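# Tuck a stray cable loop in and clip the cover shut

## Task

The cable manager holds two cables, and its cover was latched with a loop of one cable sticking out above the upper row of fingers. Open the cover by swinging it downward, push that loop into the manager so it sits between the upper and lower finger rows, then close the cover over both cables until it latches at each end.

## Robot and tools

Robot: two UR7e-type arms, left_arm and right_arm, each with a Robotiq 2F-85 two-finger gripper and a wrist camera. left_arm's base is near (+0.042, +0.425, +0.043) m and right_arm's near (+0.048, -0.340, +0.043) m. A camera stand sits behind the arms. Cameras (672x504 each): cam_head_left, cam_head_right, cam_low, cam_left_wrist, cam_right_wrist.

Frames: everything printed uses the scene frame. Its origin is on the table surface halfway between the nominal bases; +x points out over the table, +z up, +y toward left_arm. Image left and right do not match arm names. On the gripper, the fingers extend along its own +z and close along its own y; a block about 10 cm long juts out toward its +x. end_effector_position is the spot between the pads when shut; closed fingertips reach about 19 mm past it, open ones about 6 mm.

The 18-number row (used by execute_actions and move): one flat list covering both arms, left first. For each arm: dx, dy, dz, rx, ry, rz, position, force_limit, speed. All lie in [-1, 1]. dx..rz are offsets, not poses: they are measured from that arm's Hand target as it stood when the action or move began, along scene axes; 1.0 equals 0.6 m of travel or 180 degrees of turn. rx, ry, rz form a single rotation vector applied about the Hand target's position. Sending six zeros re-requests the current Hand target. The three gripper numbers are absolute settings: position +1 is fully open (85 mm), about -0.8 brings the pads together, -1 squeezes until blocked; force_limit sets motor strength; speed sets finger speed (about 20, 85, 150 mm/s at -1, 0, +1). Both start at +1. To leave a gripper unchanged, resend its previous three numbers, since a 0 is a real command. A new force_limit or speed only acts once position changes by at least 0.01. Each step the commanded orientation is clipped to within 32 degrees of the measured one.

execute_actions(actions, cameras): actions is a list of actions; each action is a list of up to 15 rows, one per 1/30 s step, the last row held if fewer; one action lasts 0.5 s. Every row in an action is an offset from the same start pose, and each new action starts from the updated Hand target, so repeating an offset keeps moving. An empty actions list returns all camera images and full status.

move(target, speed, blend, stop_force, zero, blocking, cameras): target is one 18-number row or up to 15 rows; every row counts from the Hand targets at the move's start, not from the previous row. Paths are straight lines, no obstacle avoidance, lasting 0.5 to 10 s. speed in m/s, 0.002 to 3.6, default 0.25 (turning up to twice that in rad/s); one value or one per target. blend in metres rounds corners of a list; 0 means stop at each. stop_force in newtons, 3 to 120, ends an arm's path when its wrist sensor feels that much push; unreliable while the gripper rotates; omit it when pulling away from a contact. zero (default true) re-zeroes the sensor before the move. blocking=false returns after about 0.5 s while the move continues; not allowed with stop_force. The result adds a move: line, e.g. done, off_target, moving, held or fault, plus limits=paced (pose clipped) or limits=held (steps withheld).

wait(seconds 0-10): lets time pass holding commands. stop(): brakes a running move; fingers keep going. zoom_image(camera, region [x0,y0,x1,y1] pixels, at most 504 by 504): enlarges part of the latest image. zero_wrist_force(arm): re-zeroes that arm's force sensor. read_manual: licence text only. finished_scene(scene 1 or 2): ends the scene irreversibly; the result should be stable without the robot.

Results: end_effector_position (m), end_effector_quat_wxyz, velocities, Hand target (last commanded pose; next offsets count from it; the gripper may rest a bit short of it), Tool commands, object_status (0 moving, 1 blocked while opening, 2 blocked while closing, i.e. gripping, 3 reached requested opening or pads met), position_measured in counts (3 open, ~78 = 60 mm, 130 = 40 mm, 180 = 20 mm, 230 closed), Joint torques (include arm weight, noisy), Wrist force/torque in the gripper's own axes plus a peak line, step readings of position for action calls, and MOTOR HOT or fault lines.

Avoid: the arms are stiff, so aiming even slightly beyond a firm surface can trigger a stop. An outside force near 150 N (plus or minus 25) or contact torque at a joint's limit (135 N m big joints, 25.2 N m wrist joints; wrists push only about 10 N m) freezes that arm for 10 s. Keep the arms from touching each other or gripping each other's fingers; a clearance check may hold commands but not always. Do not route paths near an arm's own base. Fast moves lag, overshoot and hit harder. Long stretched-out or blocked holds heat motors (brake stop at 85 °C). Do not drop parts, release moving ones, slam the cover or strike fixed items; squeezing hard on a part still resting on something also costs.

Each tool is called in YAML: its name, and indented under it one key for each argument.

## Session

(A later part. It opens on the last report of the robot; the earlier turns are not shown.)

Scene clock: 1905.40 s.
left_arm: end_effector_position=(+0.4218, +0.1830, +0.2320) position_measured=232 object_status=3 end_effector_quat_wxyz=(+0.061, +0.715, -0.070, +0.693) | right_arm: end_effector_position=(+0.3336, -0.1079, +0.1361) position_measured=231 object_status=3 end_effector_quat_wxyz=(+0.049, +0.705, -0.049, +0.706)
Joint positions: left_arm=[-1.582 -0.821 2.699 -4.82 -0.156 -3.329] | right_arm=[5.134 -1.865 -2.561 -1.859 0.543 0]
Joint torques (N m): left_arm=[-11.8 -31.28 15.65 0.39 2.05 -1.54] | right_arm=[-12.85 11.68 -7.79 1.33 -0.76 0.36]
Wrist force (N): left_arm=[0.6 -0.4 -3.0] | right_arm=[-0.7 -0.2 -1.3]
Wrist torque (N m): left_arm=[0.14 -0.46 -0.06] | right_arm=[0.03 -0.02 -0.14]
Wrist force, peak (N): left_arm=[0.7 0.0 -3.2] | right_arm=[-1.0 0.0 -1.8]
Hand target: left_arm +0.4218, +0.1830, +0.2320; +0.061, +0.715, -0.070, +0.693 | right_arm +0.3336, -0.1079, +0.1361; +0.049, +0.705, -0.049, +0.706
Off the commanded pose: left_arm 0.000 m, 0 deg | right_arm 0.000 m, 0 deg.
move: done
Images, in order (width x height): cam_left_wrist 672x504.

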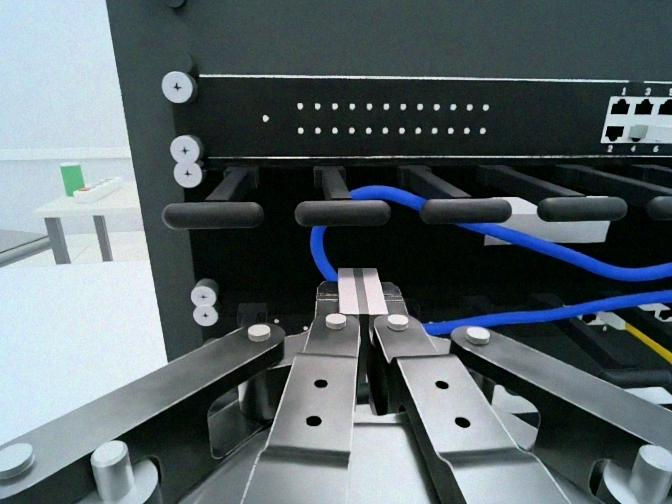

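execute_actions:
  actions:
    - [[-0.005,0.0125,-0.0067,0,0,0,0.05,-0.6,-0.2,0,0,0,0,0,0,-1,-0.6,-0.5]]
    - [[0,0,0,0,0,0,0.05,-0.6,-0.2,0,0,0,0,0,0,-1,-0.6,-0.5]]
  cameras: ["cam_left_wrist"]

Scene clock: 1937.77 s.
left_arm: end_effector_position=(+0.4188, +0.1905, +0.2280) position_measured=123 object_status=3 end_effector_quat_wxyz=(+0.061, +0.715, -0.070, +0.693) | right_arm: end_effector_position=(+0.3336, -0.1079, +0.1361) position_measured=231 object_status=3 end_effector_quat_wxyz=(+0.049, +0.705, -0.049, +0.706)
Joint positions: left_arm=[-1.6 -0.78 2.726 -4.86 -0.139 -3.356] | right_arm=[5.134 -1.865 -2.561 -1.859 0.543 0]
Joint torques (N m): left_arm=[-11.39 -15.86 16.69 -2.06 2.03 -1.11] | right_arm=[-10.31 11.51 -6.36 1.42 -0.85 0.53]
Wrist force (N): left_arm=[0.6 -0.4 -2.8] | right_arm=[-0.1 0.6 -1.3]
Wrist torque (N m): left_arm=[0.14 -0.45 -0.06] | right_arm=[0.16 -0.08 -0.14]
Wrist force, peak (N): left_arm=[0.6 -0.3 -3.1] | right_arm=[-0.7 0.1 -1.7]
Hand target: left_arm +0.4188, +0.1905, +0.2280; +0.061, +0.715, -0.070, +0.693 | right_arm +0.3336, -0.1079, +0.1361; +0.049, +0.705, -0.049, +0.706
Off the commanded pose: left_arm 0.000 m, 0 deg | right_arm 0.000 m, 0 deg.
Step readings (end_effector_position of left_arm | right_arm):
0: (+0.4218, +0.1830, +0.2320) | (+0.3336, -0.1079, +0.1361)
1: (+0.4218, +0.1830, +0.2320) | (+0.3336, -0.1079, +0.1361)
2: (+0.4213, +0.1843, +0.2315) | (+0.3336, -0.1079, +0.1361)
4: (+0.4205, +0.1871, +0.2301) | (+0.3336, -0.1079, +0.1361)
8: (+0.4193, +0.1897, +0.2286) | (+0.3336, -0.1079, +0.1361)
15: (+0.4188, +0.1905, +0.2280) | (+0.3336, -0.1079, +0.1361)
16: (+0.4188, +0.1905, +0.2280) | (+0.3336, -0.1079, +0.1361)
17: (+0.4188, +0.1905, +0.2280) | (+0.3336, -0.1079, +0.1361)
19: (+0.4188, +0.1905, +0.2280) | (+0.3336, -0.1079, +0.1361)
23: (+0.4188, +0.1905, +0.2280) | (+0.3336, -0.1079, +0.1361)
30: (+0.4188, +0.1905, +0.2280) | (+0.3336, -0.1079, +0.1361)
Images, in order (width x height): cam_left_wrist 672x504.

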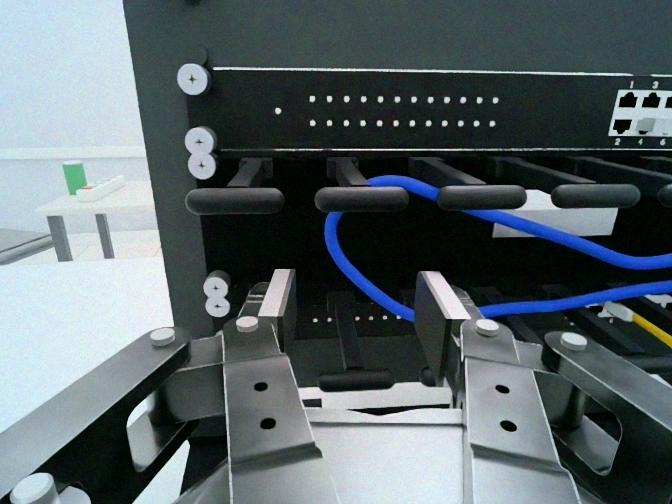

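move:
  target:
    - [0.0687,-0.0075,0.0017,0,0,0,0.05,-0.6,-0.2, 0,0,0,0,0,0,-1,-0.6,-0.5]
  speed: [0.05]
  stop_force: 8

execute_actions:
  actions:
    - [[0,0,0,0,0,0,-1,-0.6,-0.5,0,0,0,0,0,0,-1,-0.6,-0.5]]
    - [[0,0,0,0,0,0,-1,-0.6,-0.5,0,0,0,0,0,0,-1,-0.6,-0.5]]
  cameras: ["cam_left_wrist"]

Scene clock: 1951.87 s.
left_arm: end_effector_position=(+0.4600, +0.1860, +0.2290) position_measured=123 object_status=3 end_effector_quat_wxyz=(+0.061, +0.715, -0.070, +0.693) | right_arm: end_effector_position=(+0.3336, -0.1079, +0.1361) position_measured=231 object_status=3 end_effector_quat_wxyz=(+0.049, +0.705, -0.049, +0.706)
Joint positions: left_arm=[-1.393 -0.843 2.61 -4.816 -0.344 -3.218] | right_arm=[5.134 -1.865 -2.561 -1.859 0.543 0]
Joint torques (N m): left_arm=[7.69 -32.45 -3.68 0.34 -1.32 1.41] | right_arm=[-11.97 11.32 -6.71 1.37 -0.88 0.43]
Wrist force (N): left_arm=[0.6 -0.7 -2.5] | right_arm=[-0.5 0.1 -1.4]
Wrist torque (N m): left_arm=[0.07 -0.46 -0.13] | right_arm=[0.08 -0.02 -0.14]
Wrist force, peak (N): left_arm=[0.6 -0.6 -3.3] | right_arm=[-0.8 0.0 -1.7]
Hand target: left_arm +0.4600, +0.1860, +0.2290; +0.061, +0.715, -0.070, +0.693 | right_arm +0.3336, -0.1079, +0.1361; +0.049, +0.705, -0.049, +0.706
Off the commanded pose: left_arm 0.000 m, 0 deg | right_arm 0.000 m, 0 deg.
move: done

Scene clock: 1953.07 s.
left_arm: end_effector_position=(+0.4600, +0.1860, +0.2290) position_measured=231 object_status=3 end_effector_quat_wxyz=(+0.061, +0.715, -0.070, +0.693) | right_arm: end_effector_position=(+0.3336, -0.1079, +0.1361) position_measured=231 object_status=3 end_effector_quat_wxyz=(+0.049, +0.705, -0.049, +0.706)
Joint positions: left_arm=[-1.393 -0.843 2.61 -4.816 -0.344 -3.218] | right_arm=[5.134 -1.865 -2.561 -1.859 0.543 0]
Joint torques (N m): left_arm=[8.22 -32.95 -4.25 0.46 -1.42 1.29] | right_arm=[-11.42 9.99 -6.98 1.74 -0.72 0.62]
Wrist force (N): left_arm=[0.5 -0.6 -2.3] | right_arm=[-0.6 0.1 -1.2]
Wrist torque (N m): left_arm=[0.10 -0.45 -0.14] | right_arm=[0.07 -0.03 -0.14]
Wrist force, peak (N): left_arm=[0.6 -0.3 -2.7] | right_arm=[-0.7 -0.1 -1.6]
Hand target: left_arm +0.4600, +0.1860, +0.2290; +0.061, +0.715, -0.070, +0.693 | right_arm +0.3336, -0.1079, +0.1361; +0.049, +0.705, -0.049, +0.706
Off the commanded pose: left_arm 0.000 m, 0 deg | right_arm 0.000 m, 0 deg.
Step readings (end_effector_position of left_arm | right_arm):
0: (+0.4600, +0.1860, +0.2290) | (+0.3336, -0.1079, +0.1361)
1: (+0.4600, +0.1860, +0.2290) | (+0.3336, -0.1079, +0.1361)
2: (+0.4600, +0.1860, +0.2290) | (+0.3336, -0.1079, +0.1361)
4: (+0.4600, +0.1860, +0.2290) | (+0.3336, -0.1079, +0.1361)
8: (+0.4600, +0.1860, +0.2290) | (+0.3336, -0.1079, +0.1361)
15: (+0.4600, +0.1860, +0.2290) | (+0.3336, -0.1079, +0.1361)
16: (+0.4600, +0.1860, +0.2290) | (+0.3336, -0.1079, +0.1361)
17: (+0.4600, +0.1860, +0.2290) | (+0.3336, -0.1079, +0.1361)
19: (+0.4600, +0.1860, +0.2290) | (+0.3336, -0.1079, +0.1361)
23: (+0.4600, +0.1860, +0.2290) | (+0.3336, -0.1079, +0.1361)
30: (+0.4600, +0.1860, +0.2290) | (+0.3336, -0.1079, +0.1361)
Images, in order (width x height): cam_left_wrist 672x504.

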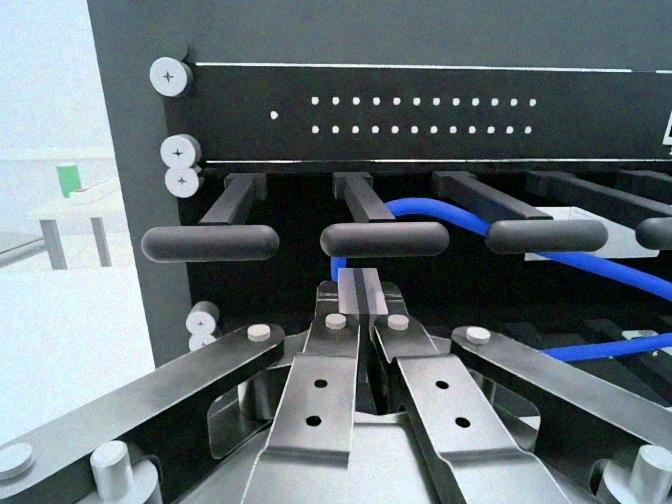

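execute_actions:
  actions:
    - [[-0.008,0.005,0,0,0,0,0.05,-0.6,-0.2,0,0,0,0,0,0,-1,-0.6,-0.5]]
    - [[0,0,0,0,0,0,0.05,-0.6,-0.2,0,0,0,0,0,0,-1,-0.6,-0.5]]

move:
  target:
    - [0.0387,-0.0,-0.0,0,0,0,0.05,-0.6,-0.2, 0,0,0,0,0,0,-1,-0.6,-0.5]
  speed: [0.05]
  stop_force: 8
  cameras: ["cam_left_wrist"]

Scene clock: 1961.00 s.
left_arm: end_effector_position=(+0.4552, +0.1890, +0.2290) position_measured=123 object_status=3 end_effector_quat_wxyz=(+0.061, +0.715, -0.070, +0.693) | right_arm: end_effector_position=(+0.3336, -0.1079, +0.1361) position_measured=231 object_status=3 end_effector_quat_wxyz=(+0.049, +0.705, -0.049, +0.706)
Joint positions: left_arm=[-1.413 -0.837 2.627 -4.833 -0.323 -3.224] | right_arm=[5.134 -1.865 -2.561 -1.859 0.543 0]
Joint torques (N m): left_arm=[-10.94 -17.29 13.3 -2.1 1.77 -1.59] | right_arm=[-11.87 11.5 -6.59 1.4 -0.72 0.65]
Wrist force (N): left_arm=[0.5 -0.4 -2.4] | right_arm=[-0.5 -0.2 -1.3]
Wrist torque (N m): left_arm=[0.13 -0.46 -0.05] | right_arm=[0.03 -0.04 -0.14]
Wrist force, peak (N): left_arm=[0.8 -0.3 -2.9] | right_arm=[-0.8 0.0 -1.7]
Hand target: left_arm +0.4552, +0.1890, +0.2290; +0.061, +0.715, -0.070, +0.693 | right_arm +0.3336, -0.1079, +0.1361; +0.049, +0.705, -0.049, +0.706
Off the commanded pose: left_arm 0.000 m, 0 deg | right_arm 0.000 m, 0 deg.
Step readings (end_effector_position of left_arm | right_arm):
0: (+0.4600, +0.1860, +0.2290) | (+0.3336, -0.1079, +0.1361)
1: (+0.4599, +0.1861, +0.2290) | (+0.3336, -0.1079, +0.1361)
2: (+0.4592, +0.1865, +0.2290) | (+0.3336, -0.1079, +0.1361)
4: (+0.4575, +0.1877, +0.2291) | (+0.3336, -0.1079, +0.1361)
8: (+0.4558, +0.1888, +0.2291) | (+0.3336, -0.1079, +0.1361)
15: (+0.4552, +0.1890, +0.2290) | (+0.3336, -0.1079, +0.1361)
16: (+0.4552, +0.1890, +0.2290) | (+0.3336, -0.1079, +0.1361)
17: (+0.4552, +0.1890, +0.2290) | (+0.3336, -0.1079, +0.1361)
19: (+0.4552, +0.1890, +0.2290) | (+0.3336, -0.1079, +0.1361)
23: (+0.4552, +0.1890, +0.2290) | (+0.3336, -0.1079, +0.1361)
30: (+0.4552, +0.1890, +0.2290) | (+0.3336, -0.1079, +0.1361)

Scene clock: 1962.47 s.
left_arm: end_effector_position=(+0.4784, +0.1890, +0.2290) position_measured=123 object_status=3 end_effector_quat_wxyz=(+0.061, +0.715, -0.070, +0.693) | right_arm: end_effector_position=(+0.3336, -0.1079, +0.1361) position_measured=231 object_status=3 end_effector_quat_wxyz=(+0.049, +0.705, -0.049, +0.706)
Joint positions: left_arm=[-1.309 -0.853 2.577 -4.789 -0.428 -3.199] | right_arm=[5.134 -1.865 -2.561 -1.859 0.543 0]
Joint torques (N m): left_arm=[8.11 -33.51 -4.99 0.27 -1.35 1.43] | right_arm=[-11.15 10.87 -7.39 1.4 -0.64 0.38]
Wrist force (N): left_arm=[0.4 -0.4 -2.9] | right_arm=[-0.3 0.1 -1.4]
Wrist torque (N m): left_arm=[0.12 -0.45 -0.13] | right_arm=[0.07 -0.06 -0.14]
Wrist force, peak (N): left_arm=[0.6 -0.4 -3.1] | right_arm=[-0.5 0.1 -1.8]
Hand target: left_arm +0.4784, +0.1890, +0.2290; +0.061, +0.715, -0.070, +0.693 | right_arm +0.3336, -0.1079, +0.1361; +0.049, +0.705, -0.049, +0.706
Off the commanded pose: left_arm 0.000 m, 0 deg | right_arm 0.000 m, 0 deg.
move: done
Images, in order (width x height): cam_left_wrist 672x504.

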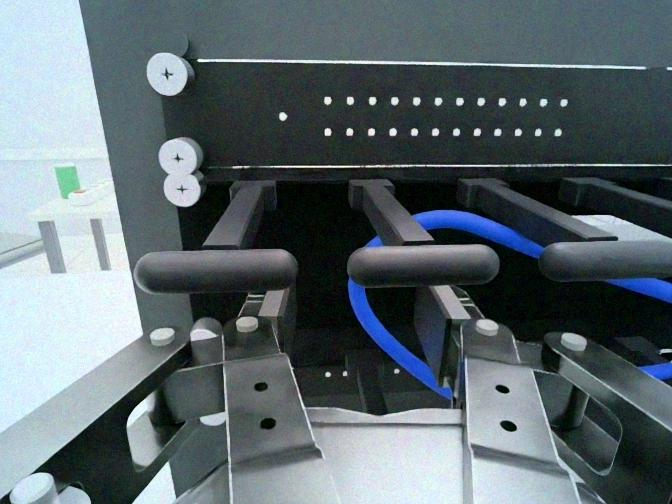

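execute_actions:
  actions:
    - [[0,0,0,0,0,0,-1,-0.6,-0.5,0,0,0,0,0,0,-1,-0.6,-0.5]]
    - [[0,0,0,0,0,0,-1,-0.6,-0.5,0,0,0,0,0,0,-1,-0.6,-0.5]]
  cameras: ["cam_left_wrist"]

Scene clock: 1967.83 s.
left_arm: end_effector_position=(+0.4784, +0.1890, +0.2290) position_measured=217 object_status=2 end_effector_quat_wxyz=(+0.061, +0.715, -0.070, +0.693) | right_arm: end_effector_position=(+0.3336, -0.1079, +0.1361) position_measured=231 object_status=3 end_effector_quat_wxyz=(+0.049, +0.705, -0.049, +0.706)
Joint positions: left_arm=[-1.309 -0.853 2.577 -4.789 -0.428 -3.199] | right_arm=[5.134 -1.865 -2.561 -1.859 0.543 0]
Joint torques (N m): left_arm=[8.53 -31.6 -3.73 -0.12 0.13 1.41] | right_arm=[-11.88 11.26 -5.44 1.21 -0.69 0.72]
Wrist force (N): left_arm=[1.0 0.7 -2.6] | right_arm=[-0.7 0.1 -1.6]
Wrist torque (N m): left_arm=[0.10 -0.52 -0.15] | right_arm=[0.07 0.00 -0.14]
Wrist force, peak (N): left_arm=[1.6 0.5 -2.8] | right_arm=[-1.1 0.2 -1.4]
Hand target: left_arm +0.4784, +0.1890, +0.2290; +0.061, +0.715, -0.070, +0.693 | right_arm +0.3336, -0.1079, +0.1361; +0.049, +0.705, -0.049, +0.706
Off the commanded pose: left_arm 0.000 m, 0 deg | right_arm 0.000 m, 0 deg.
Step readings (end_effector_position of left_arm | right_arm):
0: (+0.4784, +0.1890, +0.2290) | (+0.3336, -0.1079, +0.1361)
1: (+0.4784, +0.1890, +0.2290) | (+0.3336, -0.1079, +0.1361)
2: (+0.4784, +0.1890, +0.2290) | (+0.3336, -0.1079, +0.1361)
4: (+0.4784, +0.1890, +0.2290) | (+0.3336, -0.1079, +0.1361)
8: (+0.4784, +0.1890, +0.2290) | (+0.3336, -0.1079, +0.1361)
15: (+0.4784, +0.1890, +0.2290) | (+0.3336, -0.1079, +0.1361)
16: (+0.4784, +0.1890, +0.2290) | (+0.3336, -0.1079, +0.1361)
17: (+0.4784, +0.1890, +0.2290) | (+0.3336, -0.1079, +0.1361)
19: (+0.4784, +0.1890, +0.2290) | (+0.3336, -0.1079, +0.1361)
23: (+0.4784, +0.1890, +0.2290) | (+0.3336, -0.1079, +0.1361)
30: (+0.4784, +0.1890, +0.2290) | (+0.3336, -0.1079, +0.1361)
Images, in order (width x height): cam_left_wrist 672x504.

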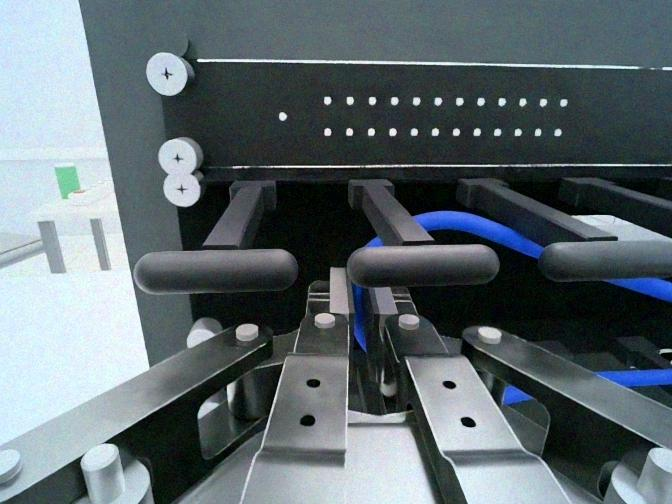

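move:
  target:
    - [-0.089,-0.0033,-0.0083,0,0,0,-1,-0.6,-0.5, 0,0,0,0,0,0,-1,-0.6,-0.5]
    - [-0.1107,-0.005,-0.0083,0.0308,0.1638,0.0017,-1,-0.6,-0.5, 0,0,0,0,0,0,-1,-0.6,-0.5]
  speed: [0.06,0.25]
  cameras: ["cam_left_wrist"]

Scene clock: 1985.83 s.
left_arm: end_effector_position=(+0.4209, +0.1889, +0.2226) position_measured=217 object_status=2 end_effector_quat_wxyz=(+0.071, +0.748, -0.088, +0.654) | right_arm: end_effector_position=(+0.3336, -0.1079, +0.1361) position_measured=231 object_status=3 end_effector_quat_wxyz=(+0.049, +0.705, -0.049, +0.706)
Joint positions: left_arm=[-1.566 -0.91 2.84 -4.494 -0.248 -3.696] | right_arm=[5.134 -1.865 -2.561 -1.859 0.543 0]
Joint torques (N m): left_arm=[-11.48 -13.37 -1.35 -2.92 2.59 1.56] | right_arm=[-11.61 11.08 -5.81 1.42 -0.24 0.44]
Wrist force (N): left_arm=[1.9 -0.4 -1.9] | right_arm=[-0.5 0.2 -1.3]
Wrist torque (N m): left_arm=[0.06 -0.40 -0.16] | right_arm=[0.10 -0.04 -0.15]
Wrist force, peak (N): left_arm=[6.9 -2.5 -3.6] | right_arm=[-1.0 0.2 -1.6]
Hand target: left_arm +0.4209, +0.1889, +0.2226; +0.071, +0.748, -0.088, +0.654 (not the last commanded pose) | right_arm +0.3336, -0.1079, +0.1361; +0.049, +0.705, -0.049, +0.706
Off the commanded pose: left_arm 0.009 m, 24 deg | right_arm 0.000 m, 0 deg.
led back after a hold (left arm): the arm was led back toward your command in small steps, so it may still be short of it.
move: held (left_arm; a check stopped the path); path passed 1 of 2 targets; limits=held
pose unreachable (left arm): on one or more control steps of this call, first in action 0 (counted from 0), this arm could not follow its commanded pose, so it was not sent that pose on those steps. It may still have moved: this result reports where it is.
cause: moving toward the commanded pose would bring two parts of the arm too close to each other (joints 3 (elbow) and 4 (wrist 1) lie between them).
Images, in order (width x height): cam_left_wrist 672x504.

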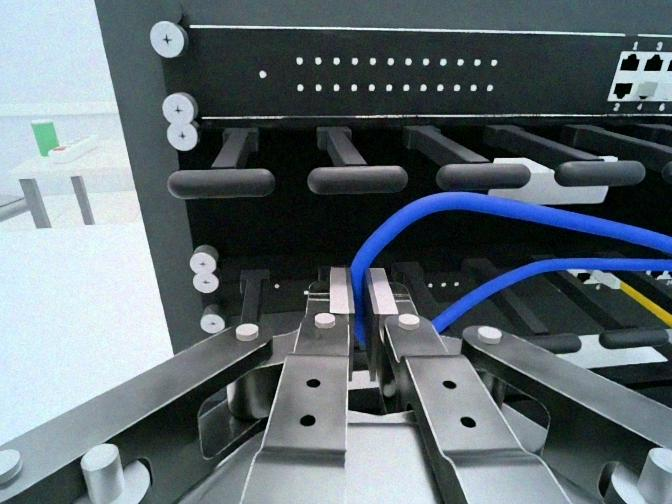

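move:
  target:
    - [-0.0265,-0.0482,0.0657,0,0,0,-1,-0.6,-0.5, 0,0,0,0,0,0,-1,-0.6,-0.5]
    - [-0.0265,-0.0482,0.0657,0.0499,0.2165,0.002,-1,-0.6,-0.5, 0,0,0,0,0,0,-1,-0.6,-0.5]
  speed: [0.08,0.25]
  cameras: ["cam_left_wrist","cam_head_left"]

Scene clock: 2002.23 s.
left_arm: end_effector_position=(+0.4053, +0.1601, +0.2619) position_measured=217 object_status=2 end_effector_quat_wxyz=(+0.073, +0.746, -0.089, +0.655) | right_arm: end_effector_position=(+0.3336, -0.1079, +0.1361) position_measured=231 object_status=3 end_effector_quat_wxyz=(+0.049, +0.705, -0.049, +0.706)
Joint positions: left_arm=[-1.641 -1.304 2.836 -3.913 -0.19 -3.885] | right_arm=[5.134 -1.865 -2.561 -1.859 0.543 0]
Joint torques (N m): left_arm=[-11.44 -6.85 -10.69 -3.18 3.03 1.44] | right_arm=[-12.11 11.36 -5.29 1.56 -0.41 0.44]
Wrist force (N): left_arm=[0.4 -0.5 -2.1] | right_arm=[-0.5 0.2 -1.5]
Wrist torque (N m): left_arm=[0.12 -0.39 -0.14] | right_arm=[0.09 -0.04 -0.14]
Wrist force, peak (N): left_arm=[2.4 -0.4 -1.9] | right_arm=[-0.8 0.1 -1.7]
Hand target: left_arm +0.4053, +0.1600, +0.2619; +0.073, +0.746, -0.089, +0.655 (not the last commanded pose) | right_arm +0.3336, -0.1079, +0.1361; +0.049, +0.705, -0.049, +0.706
Off the commanded pose: left_arm 0.000 m, 40 deg | right_arm 0.000 m, 0 deg.
move: held (left_arm; a check stopped the path); path passed 1 of 2 targets; limits=held
pose unreachable (left arm): on one or more control steps of this call, first in action 0 (counted from 0), this arm could not follow its commanded pose, so it was not sent that pose on those steps. It may still have moved: this result reports where it is.
cause: moving toward the commanded pose would bring two parts of the arm too close to each other (joints 3 (elbow) and 4 (wrist 1) lie between them).
Images, in order (width x height): cam_head_left 672x504, cam_left_wrist 672x504.

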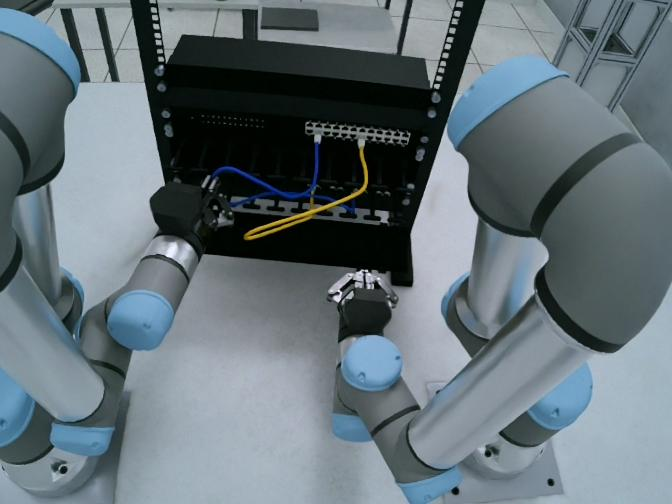

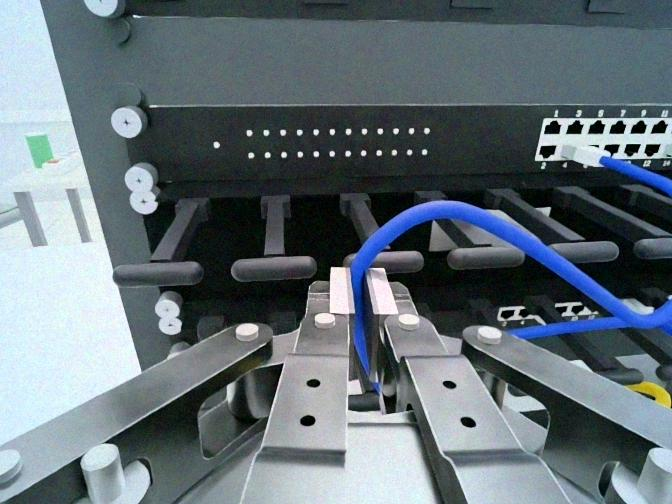

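move:
  target:
    - [-0.0338,0.0083,-0.0198,-0.1446,0.2151,-0.1432,-1,-0.6,-0.5, 0,0,0,0,0,0,-1,-0.6,-0.5]
  speed: [0.3]
  cameras: ["cam_left_wrist","cam_head_left"]

Scene clock: 2077.67 s.
left_arm: end_effector_position=(+0.4052, +0.1600, +0.2619) position_measured=217 object_status=2 end_effector_quat_wxyz=(+0.074, +0.747, -0.089, +0.655) | right_arm: end_effector_position=(+0.3336, -0.1079, +0.1361) position_measured=231 object_status=3 end_effector_quat_wxyz=(+0.049, +0.705, -0.049, +0.706)
Joint positions: left_arm=[-1.641 -1.307 2.837 -3.912 -0.193 -3.886] | right_arm=[5.134 -1.865 -2.561 -1.859 0.543 0]
Joint torques (N m): left_arm=[-11.17 -6.01 -11.38 -3.25 3.06 1.24] | right_arm=[-12.18 11.58 -6.55 1.48 -0.37 0.39]
Wrist force (N): left_arm=[0.5 -0.5 -2.0] | right_arm=[-0.7 0.1 -1.2]
Wrist torque (N m): left_arm=[0.13 -0.40 -0.10] | right_arm=[0.08 -0.02 -0.15]
Wrist force, peak (N): left_arm=[1.1 -1.0 -2.3] | right_arm=[-0.9 -0.1 -1.7]
Hand target: left_arm +0.4052, +0.1600, +0.2619; +0.074, +0.747, -0.089, +0.655 (not the last commanded pose) | right_arm +0.3336, -0.1079, +0.1361; +0.049, +0.705, -0.049, +0.706
Off the commanded pose: left_arm 0.024 m, 53 deg | right_arm 0.000 m, 0 deg.
move: held (left_arm; a check stopped the path); limits=held
pose unreachable (left arm): on one or more control steps of this call, first in action 0 (counted from 0), this arm could not follow its commanded pose, so it was not sent that pose on those steps. It may still have moved: this result reports where it is.
cause: moving toward the commanded pose would bring two parts of the arm too close to each other (joints 3 (elbow) and 4 (wrist 1) lie between them).
Images, in order (width x height): cam_head_left 672x504, cam_left_wrist 672x504.

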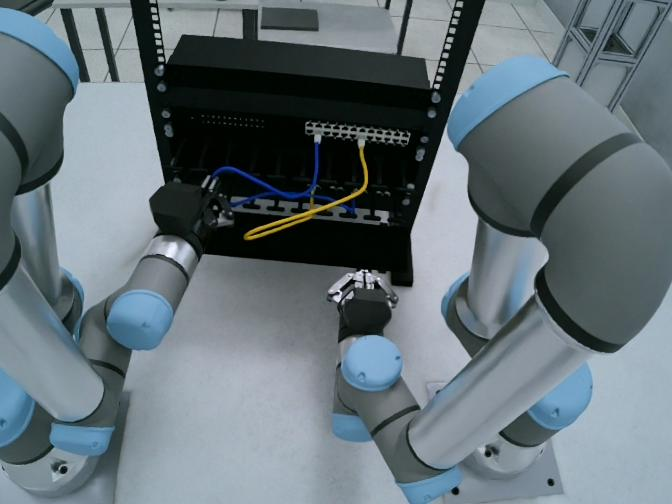

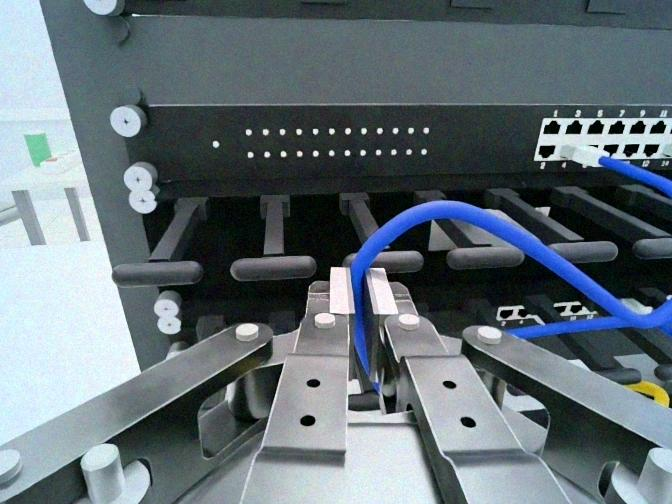

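move:
  target:
    - [0.0,-0.1167,0.1167,0,0,0,-1,-0.6,-0.5, 0,0,0,0,0,0,-1,-0.6,-0.5]
  speed: [0.12]
  cameras: ["cam_left_wrist","cam_head_left"]

Scene clock: 2085.40 s.
left_arm: end_effector_position=(+0.4052, +0.0899, +0.3319) position_measured=217 object_status=2 end_effector_quat_wxyz=(+0.074, +0.747, -0.089, +0.655) | right_arm: end_effector_position=(+0.3336, -0.1079, +0.1361) position_measured=231 object_status=3 end_effector_quat_wxyz=(+0.049, +0.705, -0.049, +0.706)
Joint positions: left_arm=[-1.617 -1.54 2.597 -3.519 -0.211 -3.805] | right_arm=[5.134 -1.865 -2.561 -1.859 0.543 0]
Joint torques (N m): left_arm=[3.14 -21.35 -22.45 -0.65 -0.23 -1.69] | right_arm=[-10.16 13.13 -6.46 1.44 -0.38 0.55]
Wrist force (N): left_arm=[0.7 -1.0 -2.4] | right_arm=[-0.5 0.2 -1.6]
Wrist torque (N m): left_arm=[0.10 -0.46 -0.02] | right_arm=[0.09 -0.04 -0.14]
Wrist force, peak (N): left_arm=[0.8 -1.0 -2.8] | right_arm=[-0.9 0.1 -1.7]
Hand target: left_arm +0.4052, +0.0899, +0.3319; +0.074, +0.747, -0.089, +0.655 | right_arm +0.3336, -0.1079, +0.1361; +0.049, +0.705, -0.049, +0.706
Off the commanded pose: left_arm 0.000 m, 0 deg | right_arm 0.000 m, 0 deg.
move: done
Images, in order (width x height): cam_head_left 672x504, cam_left_wrist 672x504.

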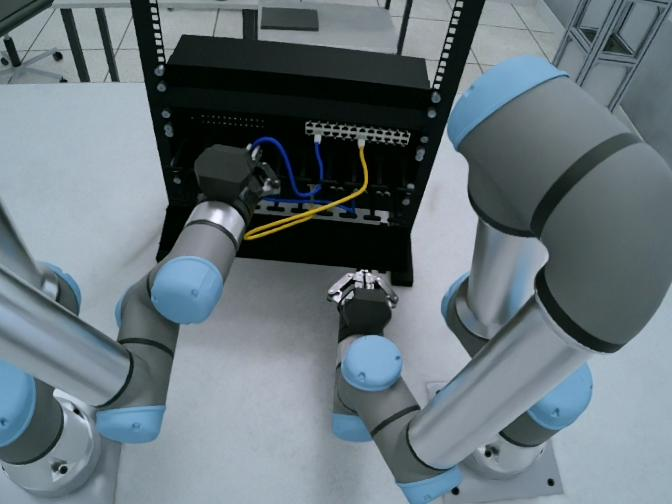

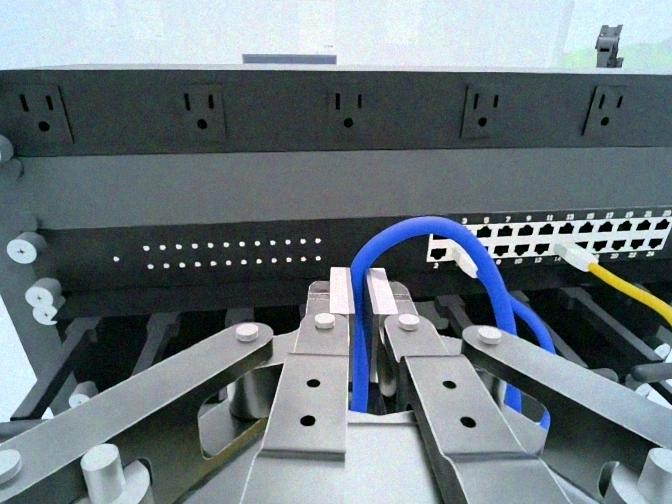

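move:
  target:
    - [0,0,0,-0.1446,0.2151,-0.1432,-1,-0.6,-0.5, 0,0,0,0,0,0,-1,-0.6,-0.5]
  speed: [0.3]
  cameras: ["cam_left_wrist","cam_head_left"]

Scene clock: 2094.27 s.
left_arm: end_effector_position=(+0.4052, +0.0899, +0.3319) position_measured=217 object_status=2 end_effector_quat_wxyz=(+0.401, +0.845, -0.074, +0.345) | right_arm: end_effector_position=(+0.3336, -0.1079, +0.1361) position_measured=231 object_status=3 end_effector_quat_wxyz=(+0.049, +0.705, -0.049, +0.706)
Joint positions: left_arm=[-1.066 -1.804 2.538 -3.416 -1.445 -3.976] | right_arm=[5.134 -1.865 -2.561 -1.859 0.543 0]
Joint torques (N m): left_arm=[8.3 -1.16 -28.69 -4.33 -1.37 1.51] | right_arm=[-11.3 12.14 -6.36 1.42 -0.44 0.49]
Wrist force (N): left_arm=[-0.1 -2.0 -1.2] | right_arm=[-0.4 0.1 -1.4]
Wrist torque (N m): left_arm=[0.03 -0.14 0.12] | right_arm=[0.08 -0.04 -0.15]
Wrist force, peak (N): left_arm=[0.6 -0.9 -2.9] | right_arm=[-1.0 0.2 -1.6]
Hand target: left_arm +0.4052, +0.0899, +0.3319; +0.401, +0.845, -0.074, +0.345 | right_arm +0.3336, -0.1079, +0.1361; +0.049, +0.705, -0.049, +0.706
Off the commanded pose: left_arm 0.000 m, 0 deg | right_arm 0.000 m, 0 deg.
move: done
Images, in order (width x height): cam_head_left 672x504, cam_left_wrist 672x504.

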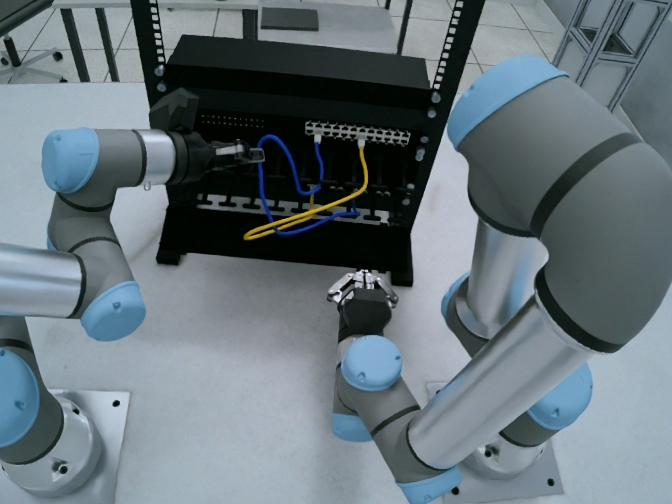

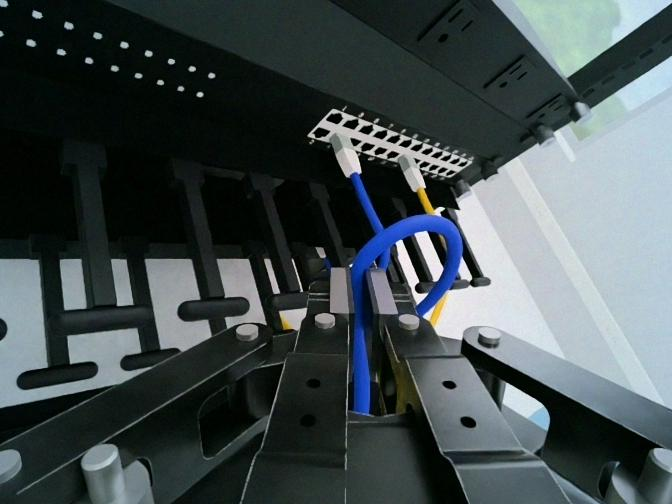

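move:
  target:
    - [-0.0167,0.05,-0.0333,-0.1446,0.2151,-0.1432,-1,-0.6,-0.5, 0,0,0,0,0,0,-1,-0.6,-0.5]
  speed: [0.3]
  cameras: ["cam_left_wrist","cam_head_left","cam_right_wrist"]

Scene clock: 2101.70 s.
left_arm: end_effector_position=(+0.3952, +0.1199, +0.3119) position_measured=217 object_status=2 end_effector_quat_wxyz=(+0.642, +0.764, -0.043, -0.038) | right_arm: end_effector_position=(+0.3336, -0.1079, +0.1361) position_measured=231 object_status=3 end_effector_quat_wxyz=(+0.049, +0.705, -0.049, +0.706)
Joint positions: left_arm=[-0.472 -1.259 2.327 -3.768 -2.728 -4.306] | right_arm=[5.134 -1.865 -2.561 -1.859 0.543 0]
Joint torques (N m): left_arm=[8.97 -17.95 -20.62 -3.24 -2.59 -1.51] | right_arm=[-11.09 11.93 -6.06 1.08 -0.07 0.38]
Wrist force (N): left_arm=[-0.1 -1.5 -1.1] | right_arm=[-0.5 -0.1 -1.7]
Wrist torque (N m): left_arm=[0.29 0.07 0.32] | right_arm=[0.05 -0.04 -0.14]
Wrist force, peak (N): left_arm=[-0.4 -2.2 -1.7] | right_arm=[-0.5 0.2 -1.8]
Hand target: left_arm +0.3952, +0.1199, +0.3119; +0.643, +0.764, -0.043, -0.038 | right_arm +0.3336, -0.1079, +0.1361; +0.049, +0.705, -0.049, +0.706
Off the commanded pose: left_arm 0.000 m, 0 deg | right_arm 0.000 m, 0 deg.
move: done
Images, in order (width x height): cam_head_left 672x504, cam_left_wrist 672x504, cam_right_wrist 672x504.

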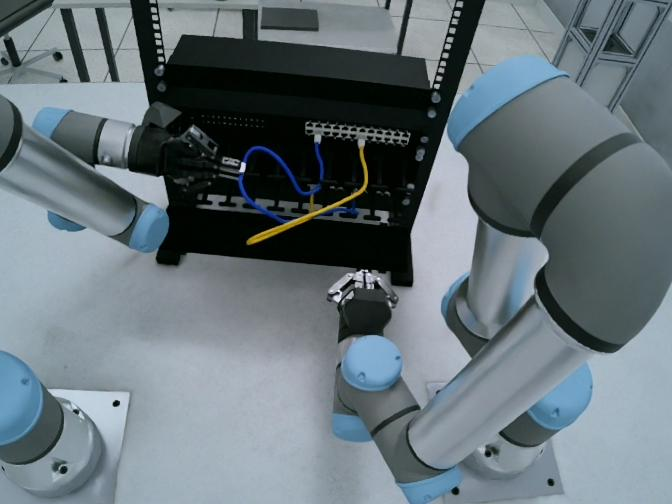

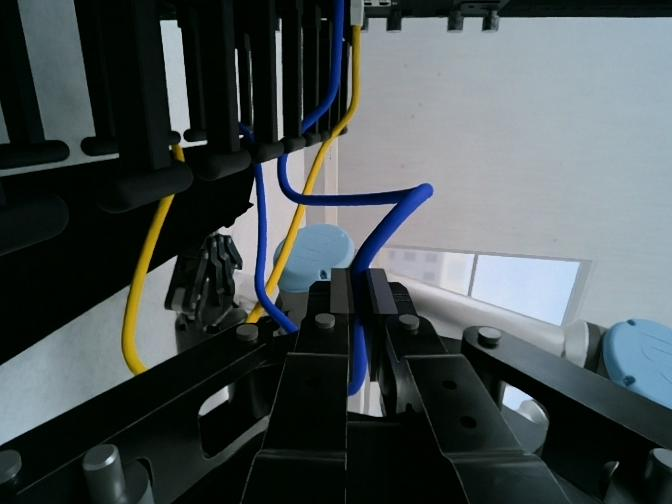

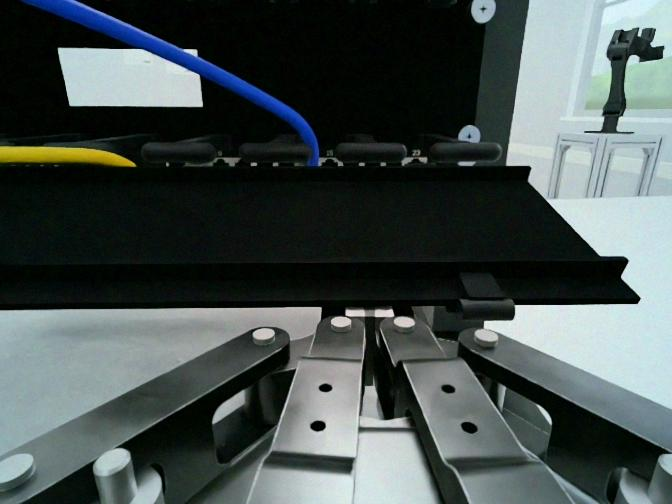

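move:
  target:
    - [0.0,0.125,-0.1,0,0,0,-1,-0.6,-0.5, 0,0,0,0,0,0,-1,-0.6,-0.5]
  speed: [0.1]
  cameras: ["cam_left_wrist","cam_head_left","cam_right_wrist"]

Scene clock: 2115.17 s.
left_arm: end_effector_position=(+0.3952, +0.1949, +0.2519) position_measured=217 object_status=2 end_effector_quat_wxyz=(+0.643, +0.764, -0.043, -0.038) | right_arm: end_effector_position=(+0.3336, -0.1079, +0.1361) position_measured=231 object_status=3 end_effector_quat_wxyz=(+0.049, +0.705, -0.049, +0.706)
Joint positions: left_arm=[-0.28 -1.167 2.418 -3.637 -2.889 -3.975] | right_arm=[5.134 -1.865 -2.561 -1.859 0.543 0]
Joint torques (N m): left_arm=[8.41 -33.07 -0.45 -0.98 -3.48 1.37] | right_arm=[-10.64 11.35 -7.12 1.37 -0.11 0.48]
Wrist force (N): left_arm=[0.2 -1.6 0.5] | right_arm=[-0.5 0.0 -1.5]
Wrist torque (N m): left_arm=[0.27 0.12 0.24] | right_arm=[0.07 -0.04 -0.14]
Wrist force, peak (N): left_arm=[0.3 -2.4 0.3] | right_arm=[-0.6 0.1 -1.8]
Hand target: left_arm +0.3952, +0.1949, +0.2519; +0.643, +0.764, -0.043, -0.038 | right_arm +0.3336, -0.1079, +0.1361; +0.049, +0.705, -0.049, +0.706
Off the commanded pose: left_arm 0.000 m, 0 deg | right_arm 0.000 m, 0 deg.
move: done
Images, in order (width x height): cam_head_left 672x504, cam_left_wrist 672x504, cam_right_wrist 672x504.

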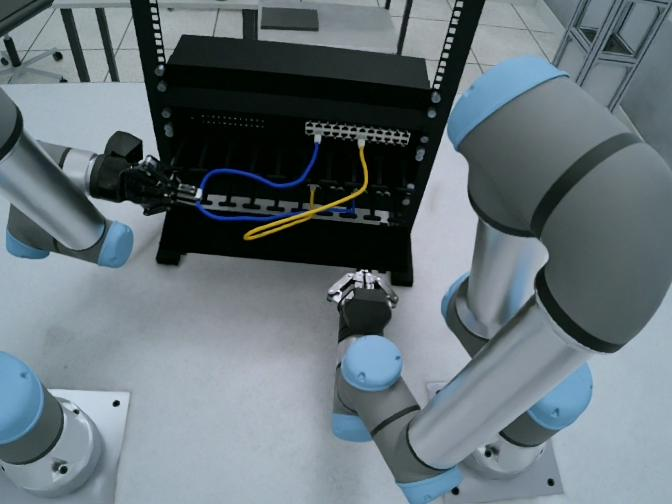

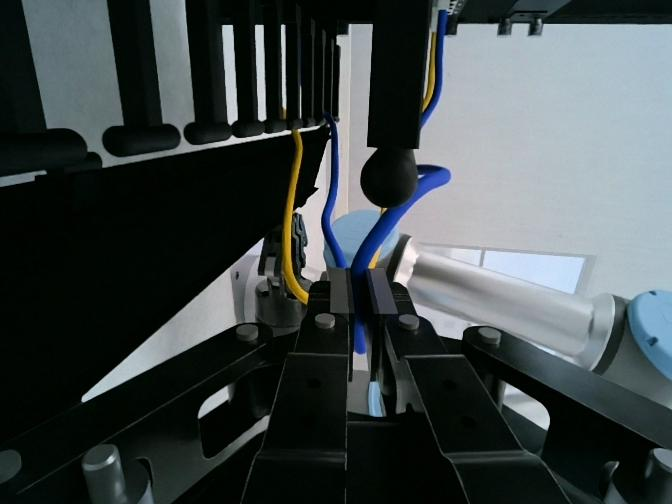

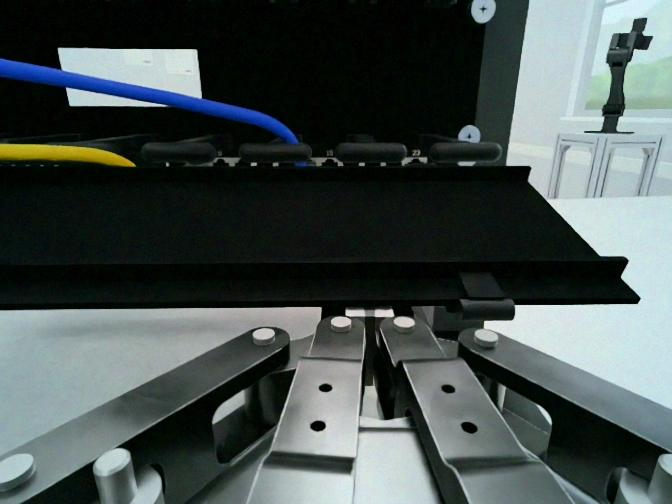

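move:
  target:
    - [0.0083,0.05,-0.0617,0,0,0,-1,-0.6,-0.5, 0,0,0,0,0,0,-1,-0.6,-0.5]
  speed: [0.06]
  cameras: ["cam_left_wrist","cam_head_left","cam_right_wrist"]

Scene clock: 2126.87 s.
left_arm: end_effector_position=(+0.4001, +0.2249, +0.2149) position_measured=217 object_status=2 end_effector_quat_wxyz=(+0.643, +0.764, -0.043, -0.038) | right_arm: end_effector_position=(+0.3336, -0.1079, +0.1361) position_measured=231 object_status=3 end_effector_quat_wxyz=(+0.049, +0.705, -0.049, +0.706)
Joint positions: left_arm=[-0.196 -1.124 2.444 -3.423 -2.942 -3.684] | right_arm=[5.134 -1.865 -2.561 -1.859 0.543 0]
Joint torques (N m): left_arm=[10.09 -33.89 1.61 -1.37 -3.54 1.62] | right_arm=[-11.48 12.86 -7.24 1.11 0.05 0.37]
Wrist force (N): left_arm=[1.4 -0.8 4.0] | right_arm=[-0.6 0.0 -1.4]
Wrist torque (N m): left_arm=[0.22 0.09 0.23] | right_arm=[0.07 -0.03 -0.14]
Wrist force, peak (N): left_arm=[1.3 -0.8 4.7] | right_arm=[-0.8 0.1 -1.7]
Hand target: left_arm +0.4001, +0.2249, +0.2149; +0.643, +0.764, -0.043, -0.038 | right_arm +0.3336, -0.1079, +0.1361; +0.049, +0.705, -0.049, +0.706
Off the commanded pose: left_arm 0.000 m, 0 deg | right_arm 0.000 m, 0 deg.
move: done
Images, in order (width x height): cam_head_left 672x504, cam_left_wrist 672x504, cam_right_wrist 672x504.

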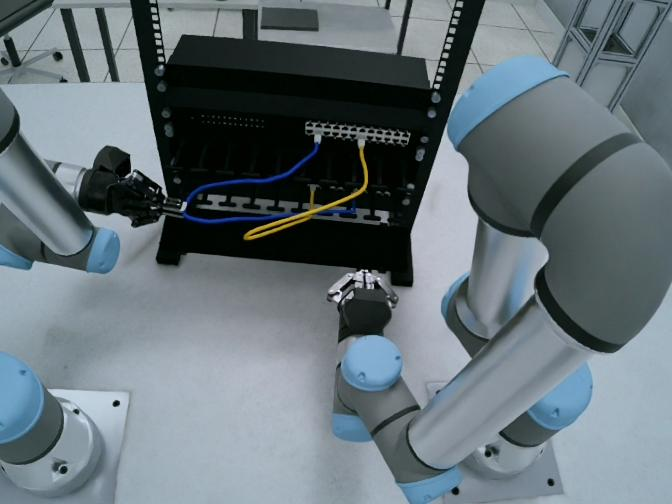

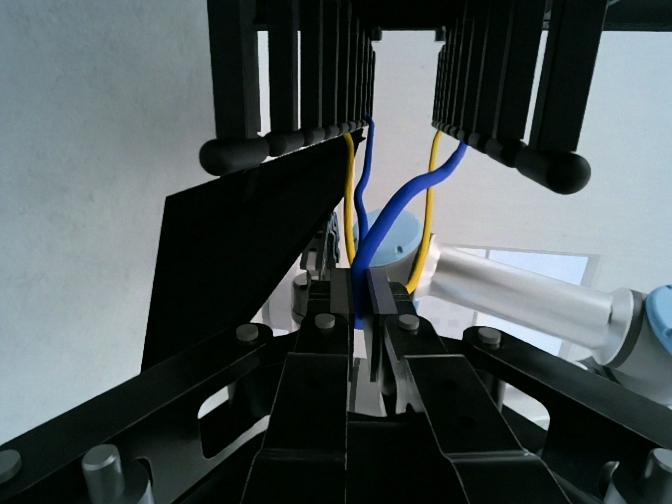

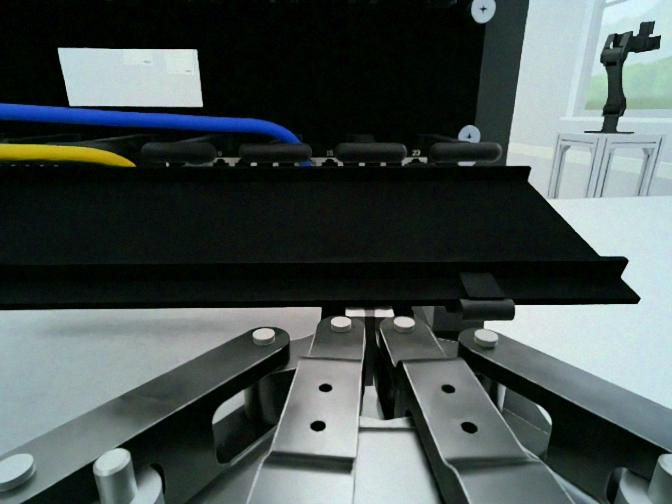

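zoom_image:
  camera: "cam_left_wrist"
  region: [320, 60, 520, 310]

zoom_image:
  camera: "cam_head_left"
  region: [160, 110, 420, 260]

Scaled by 2.016 from the camera's 672x504 image, which has a finer 960x720 frame.

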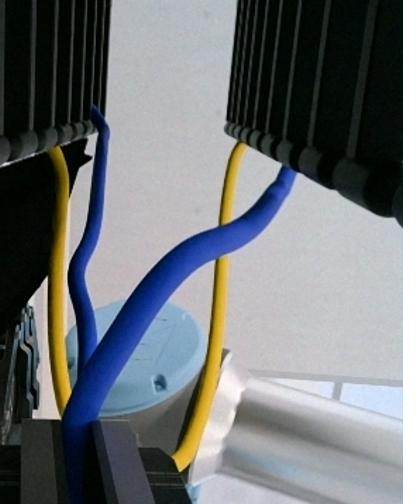

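Scaled by 1.938 from the camera's 672x504 image, which has a finer 960x720 frame.

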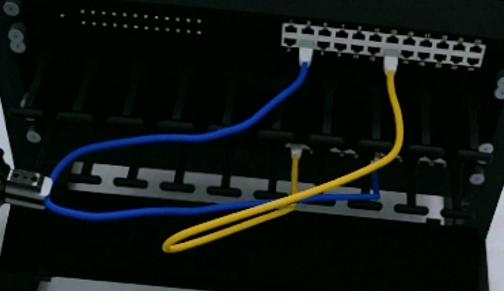

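zoom_image:
  camera: "cam_head_left"
  region: [220, 120, 350, 220]

zoom_image:
  camera: "cam_left_wrist"
  region: [420, 90, 540, 200]

Scaled by 3.877 from the camera's 672x504 image, which has a finer 960x720 frame.

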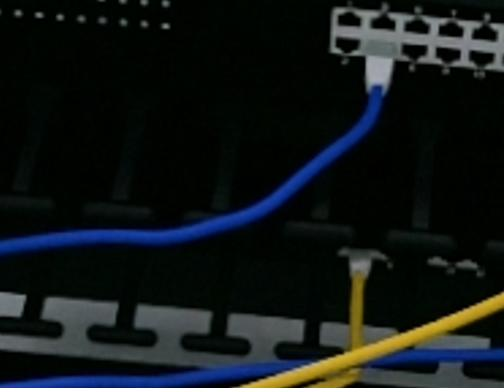

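Scaled by 4.200 from the camera's 672x504 image, which has a finer 960x720 frame.

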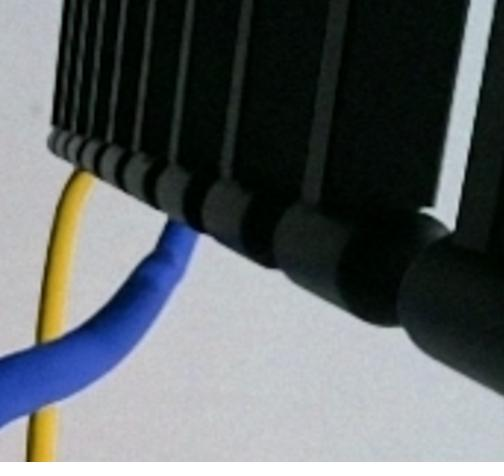

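move:
  target:
    - [0,0,0,0,0,0,-1,-0.6,-0.5, -0.006,0,-0.0727,0,0,0,-1,-0.6,-0.5]
    - [0,0,0,0,0,0,-1,-0.6,-0.5, 0.0223,0,-0.0957,0,0,0,-1,-0.6,-0.5]
    - [0,0,0,0,0,0,-1,-0.6,-0.5, 0.054,0,-0.1102,0,0,0,-1,-0.6,-0.5]
  speed: [0.05]
  blend: [0.005,0.005,0]
  cameras: ["cam_left_wrist","cam_head_left","cam_right_wrist"]

speed must be one number or one for each of the 3 targets, got a list of 1; nothing of the call was run

move:
  target:
    - [0,0,0,0,0,0,-1,-0.6,-0.5, -0.006,0,-0.0727,0,0,0,-1,-0.6,-0.5]
    - [0,0,0,0,0,0,-1,-0.6,-0.5, 0.0223,0,-0.0957,0,0,0,-1,-0.6,-0.5]
    - [0,0,0,0,0,0,-1,-0.6,-0.5, 0.054,0,-0.1102,0,0,0,-1,-0.6,-0.5]
  speed: 0.05
  blend: [0.005,0.005,0]
  cameras: ["cam_left_wrist","cam_head_left","cam_right_wrist"]

Scene clock: 2205.60 s.
left_arm: end_effector_position=(+0.4001, +0.2249, +0.2149) position_measured=217 object_status=2 end_effector_quat_wxyz=(+0.643, +0.764, -0.043, -0.038) | right_arm: end_effector_position=(+0.3659, -0.1079, +0.0700) position_measured=231 object_status=3 end_effector_quat_wxyz=(+0.049, +0.705, -0.049, +0.706)
Joint positions: left_arm=[-0.196 -1.124 2.444 -3.422 -2.942 -3.684] | right_arm=[5.005 -2.146 -2.543 -1.596 0.414 0.001]
Joint torques (N m): left_arm=[8.81 -33.54 1.28 -1.28 -3.59 1.44] | right_arm=[-12.24 15.87 11.56 1.86 -2.21 1.36]
Wrist force (N): left_arm=[1.2 -0.6 4.1] | right_arm=[0.2 0.0 -1.5]
Wrist torque (N m): left_arm=[0.23 0.11 0.23] | right_arm=[0.09 -0.06 -0.17]
Wrist force, peak (N): left_arm=[1.3 -1.0 4.4] | right_arm=[0.2 -0.1 -2.1]
Hand target: left_arm +0.4001, +0.2249, +0.2149; +0.643, +0.764, -0.043, -0.038 | right_arm +0.3660, -0.1079, +0.0700; +0.049, +0.705, -0.049, +0.706
Off the commanded pose: left_arm 0.000 m, 0 deg | right_arm 0.000 m, 0 deg.
move: done
Images, in order (width x height): cam_head_left 672x504, cam_left_wrist 672x504, cam_right_wrist 672x504.

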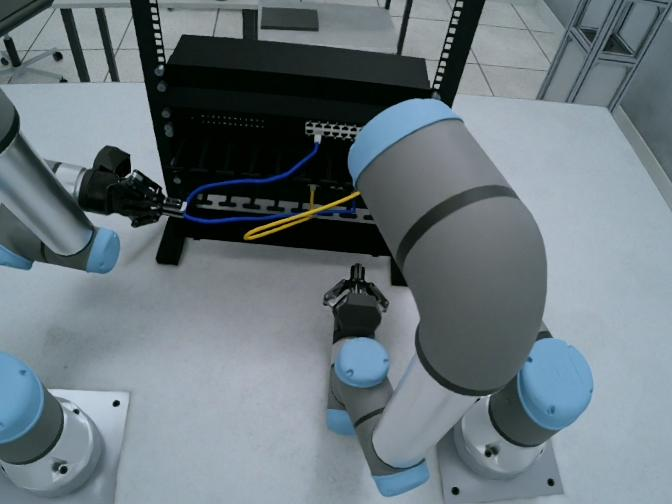

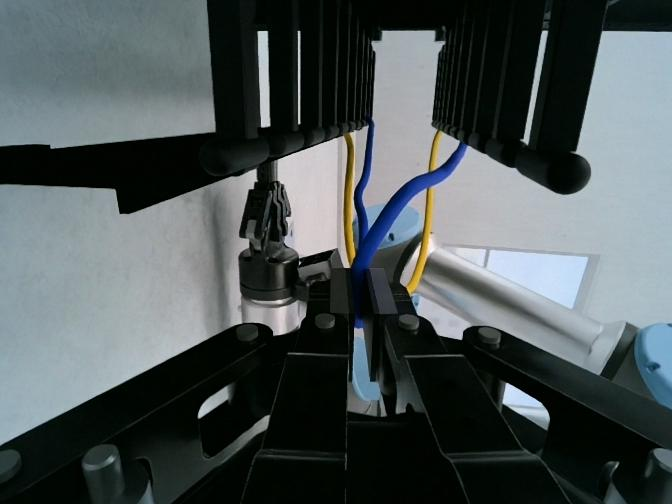

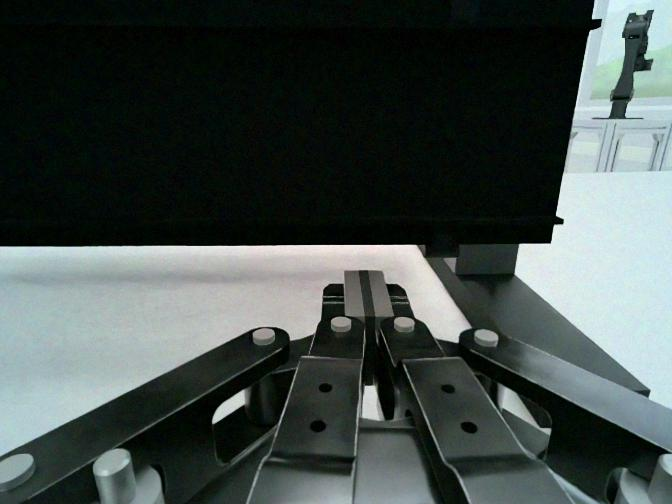

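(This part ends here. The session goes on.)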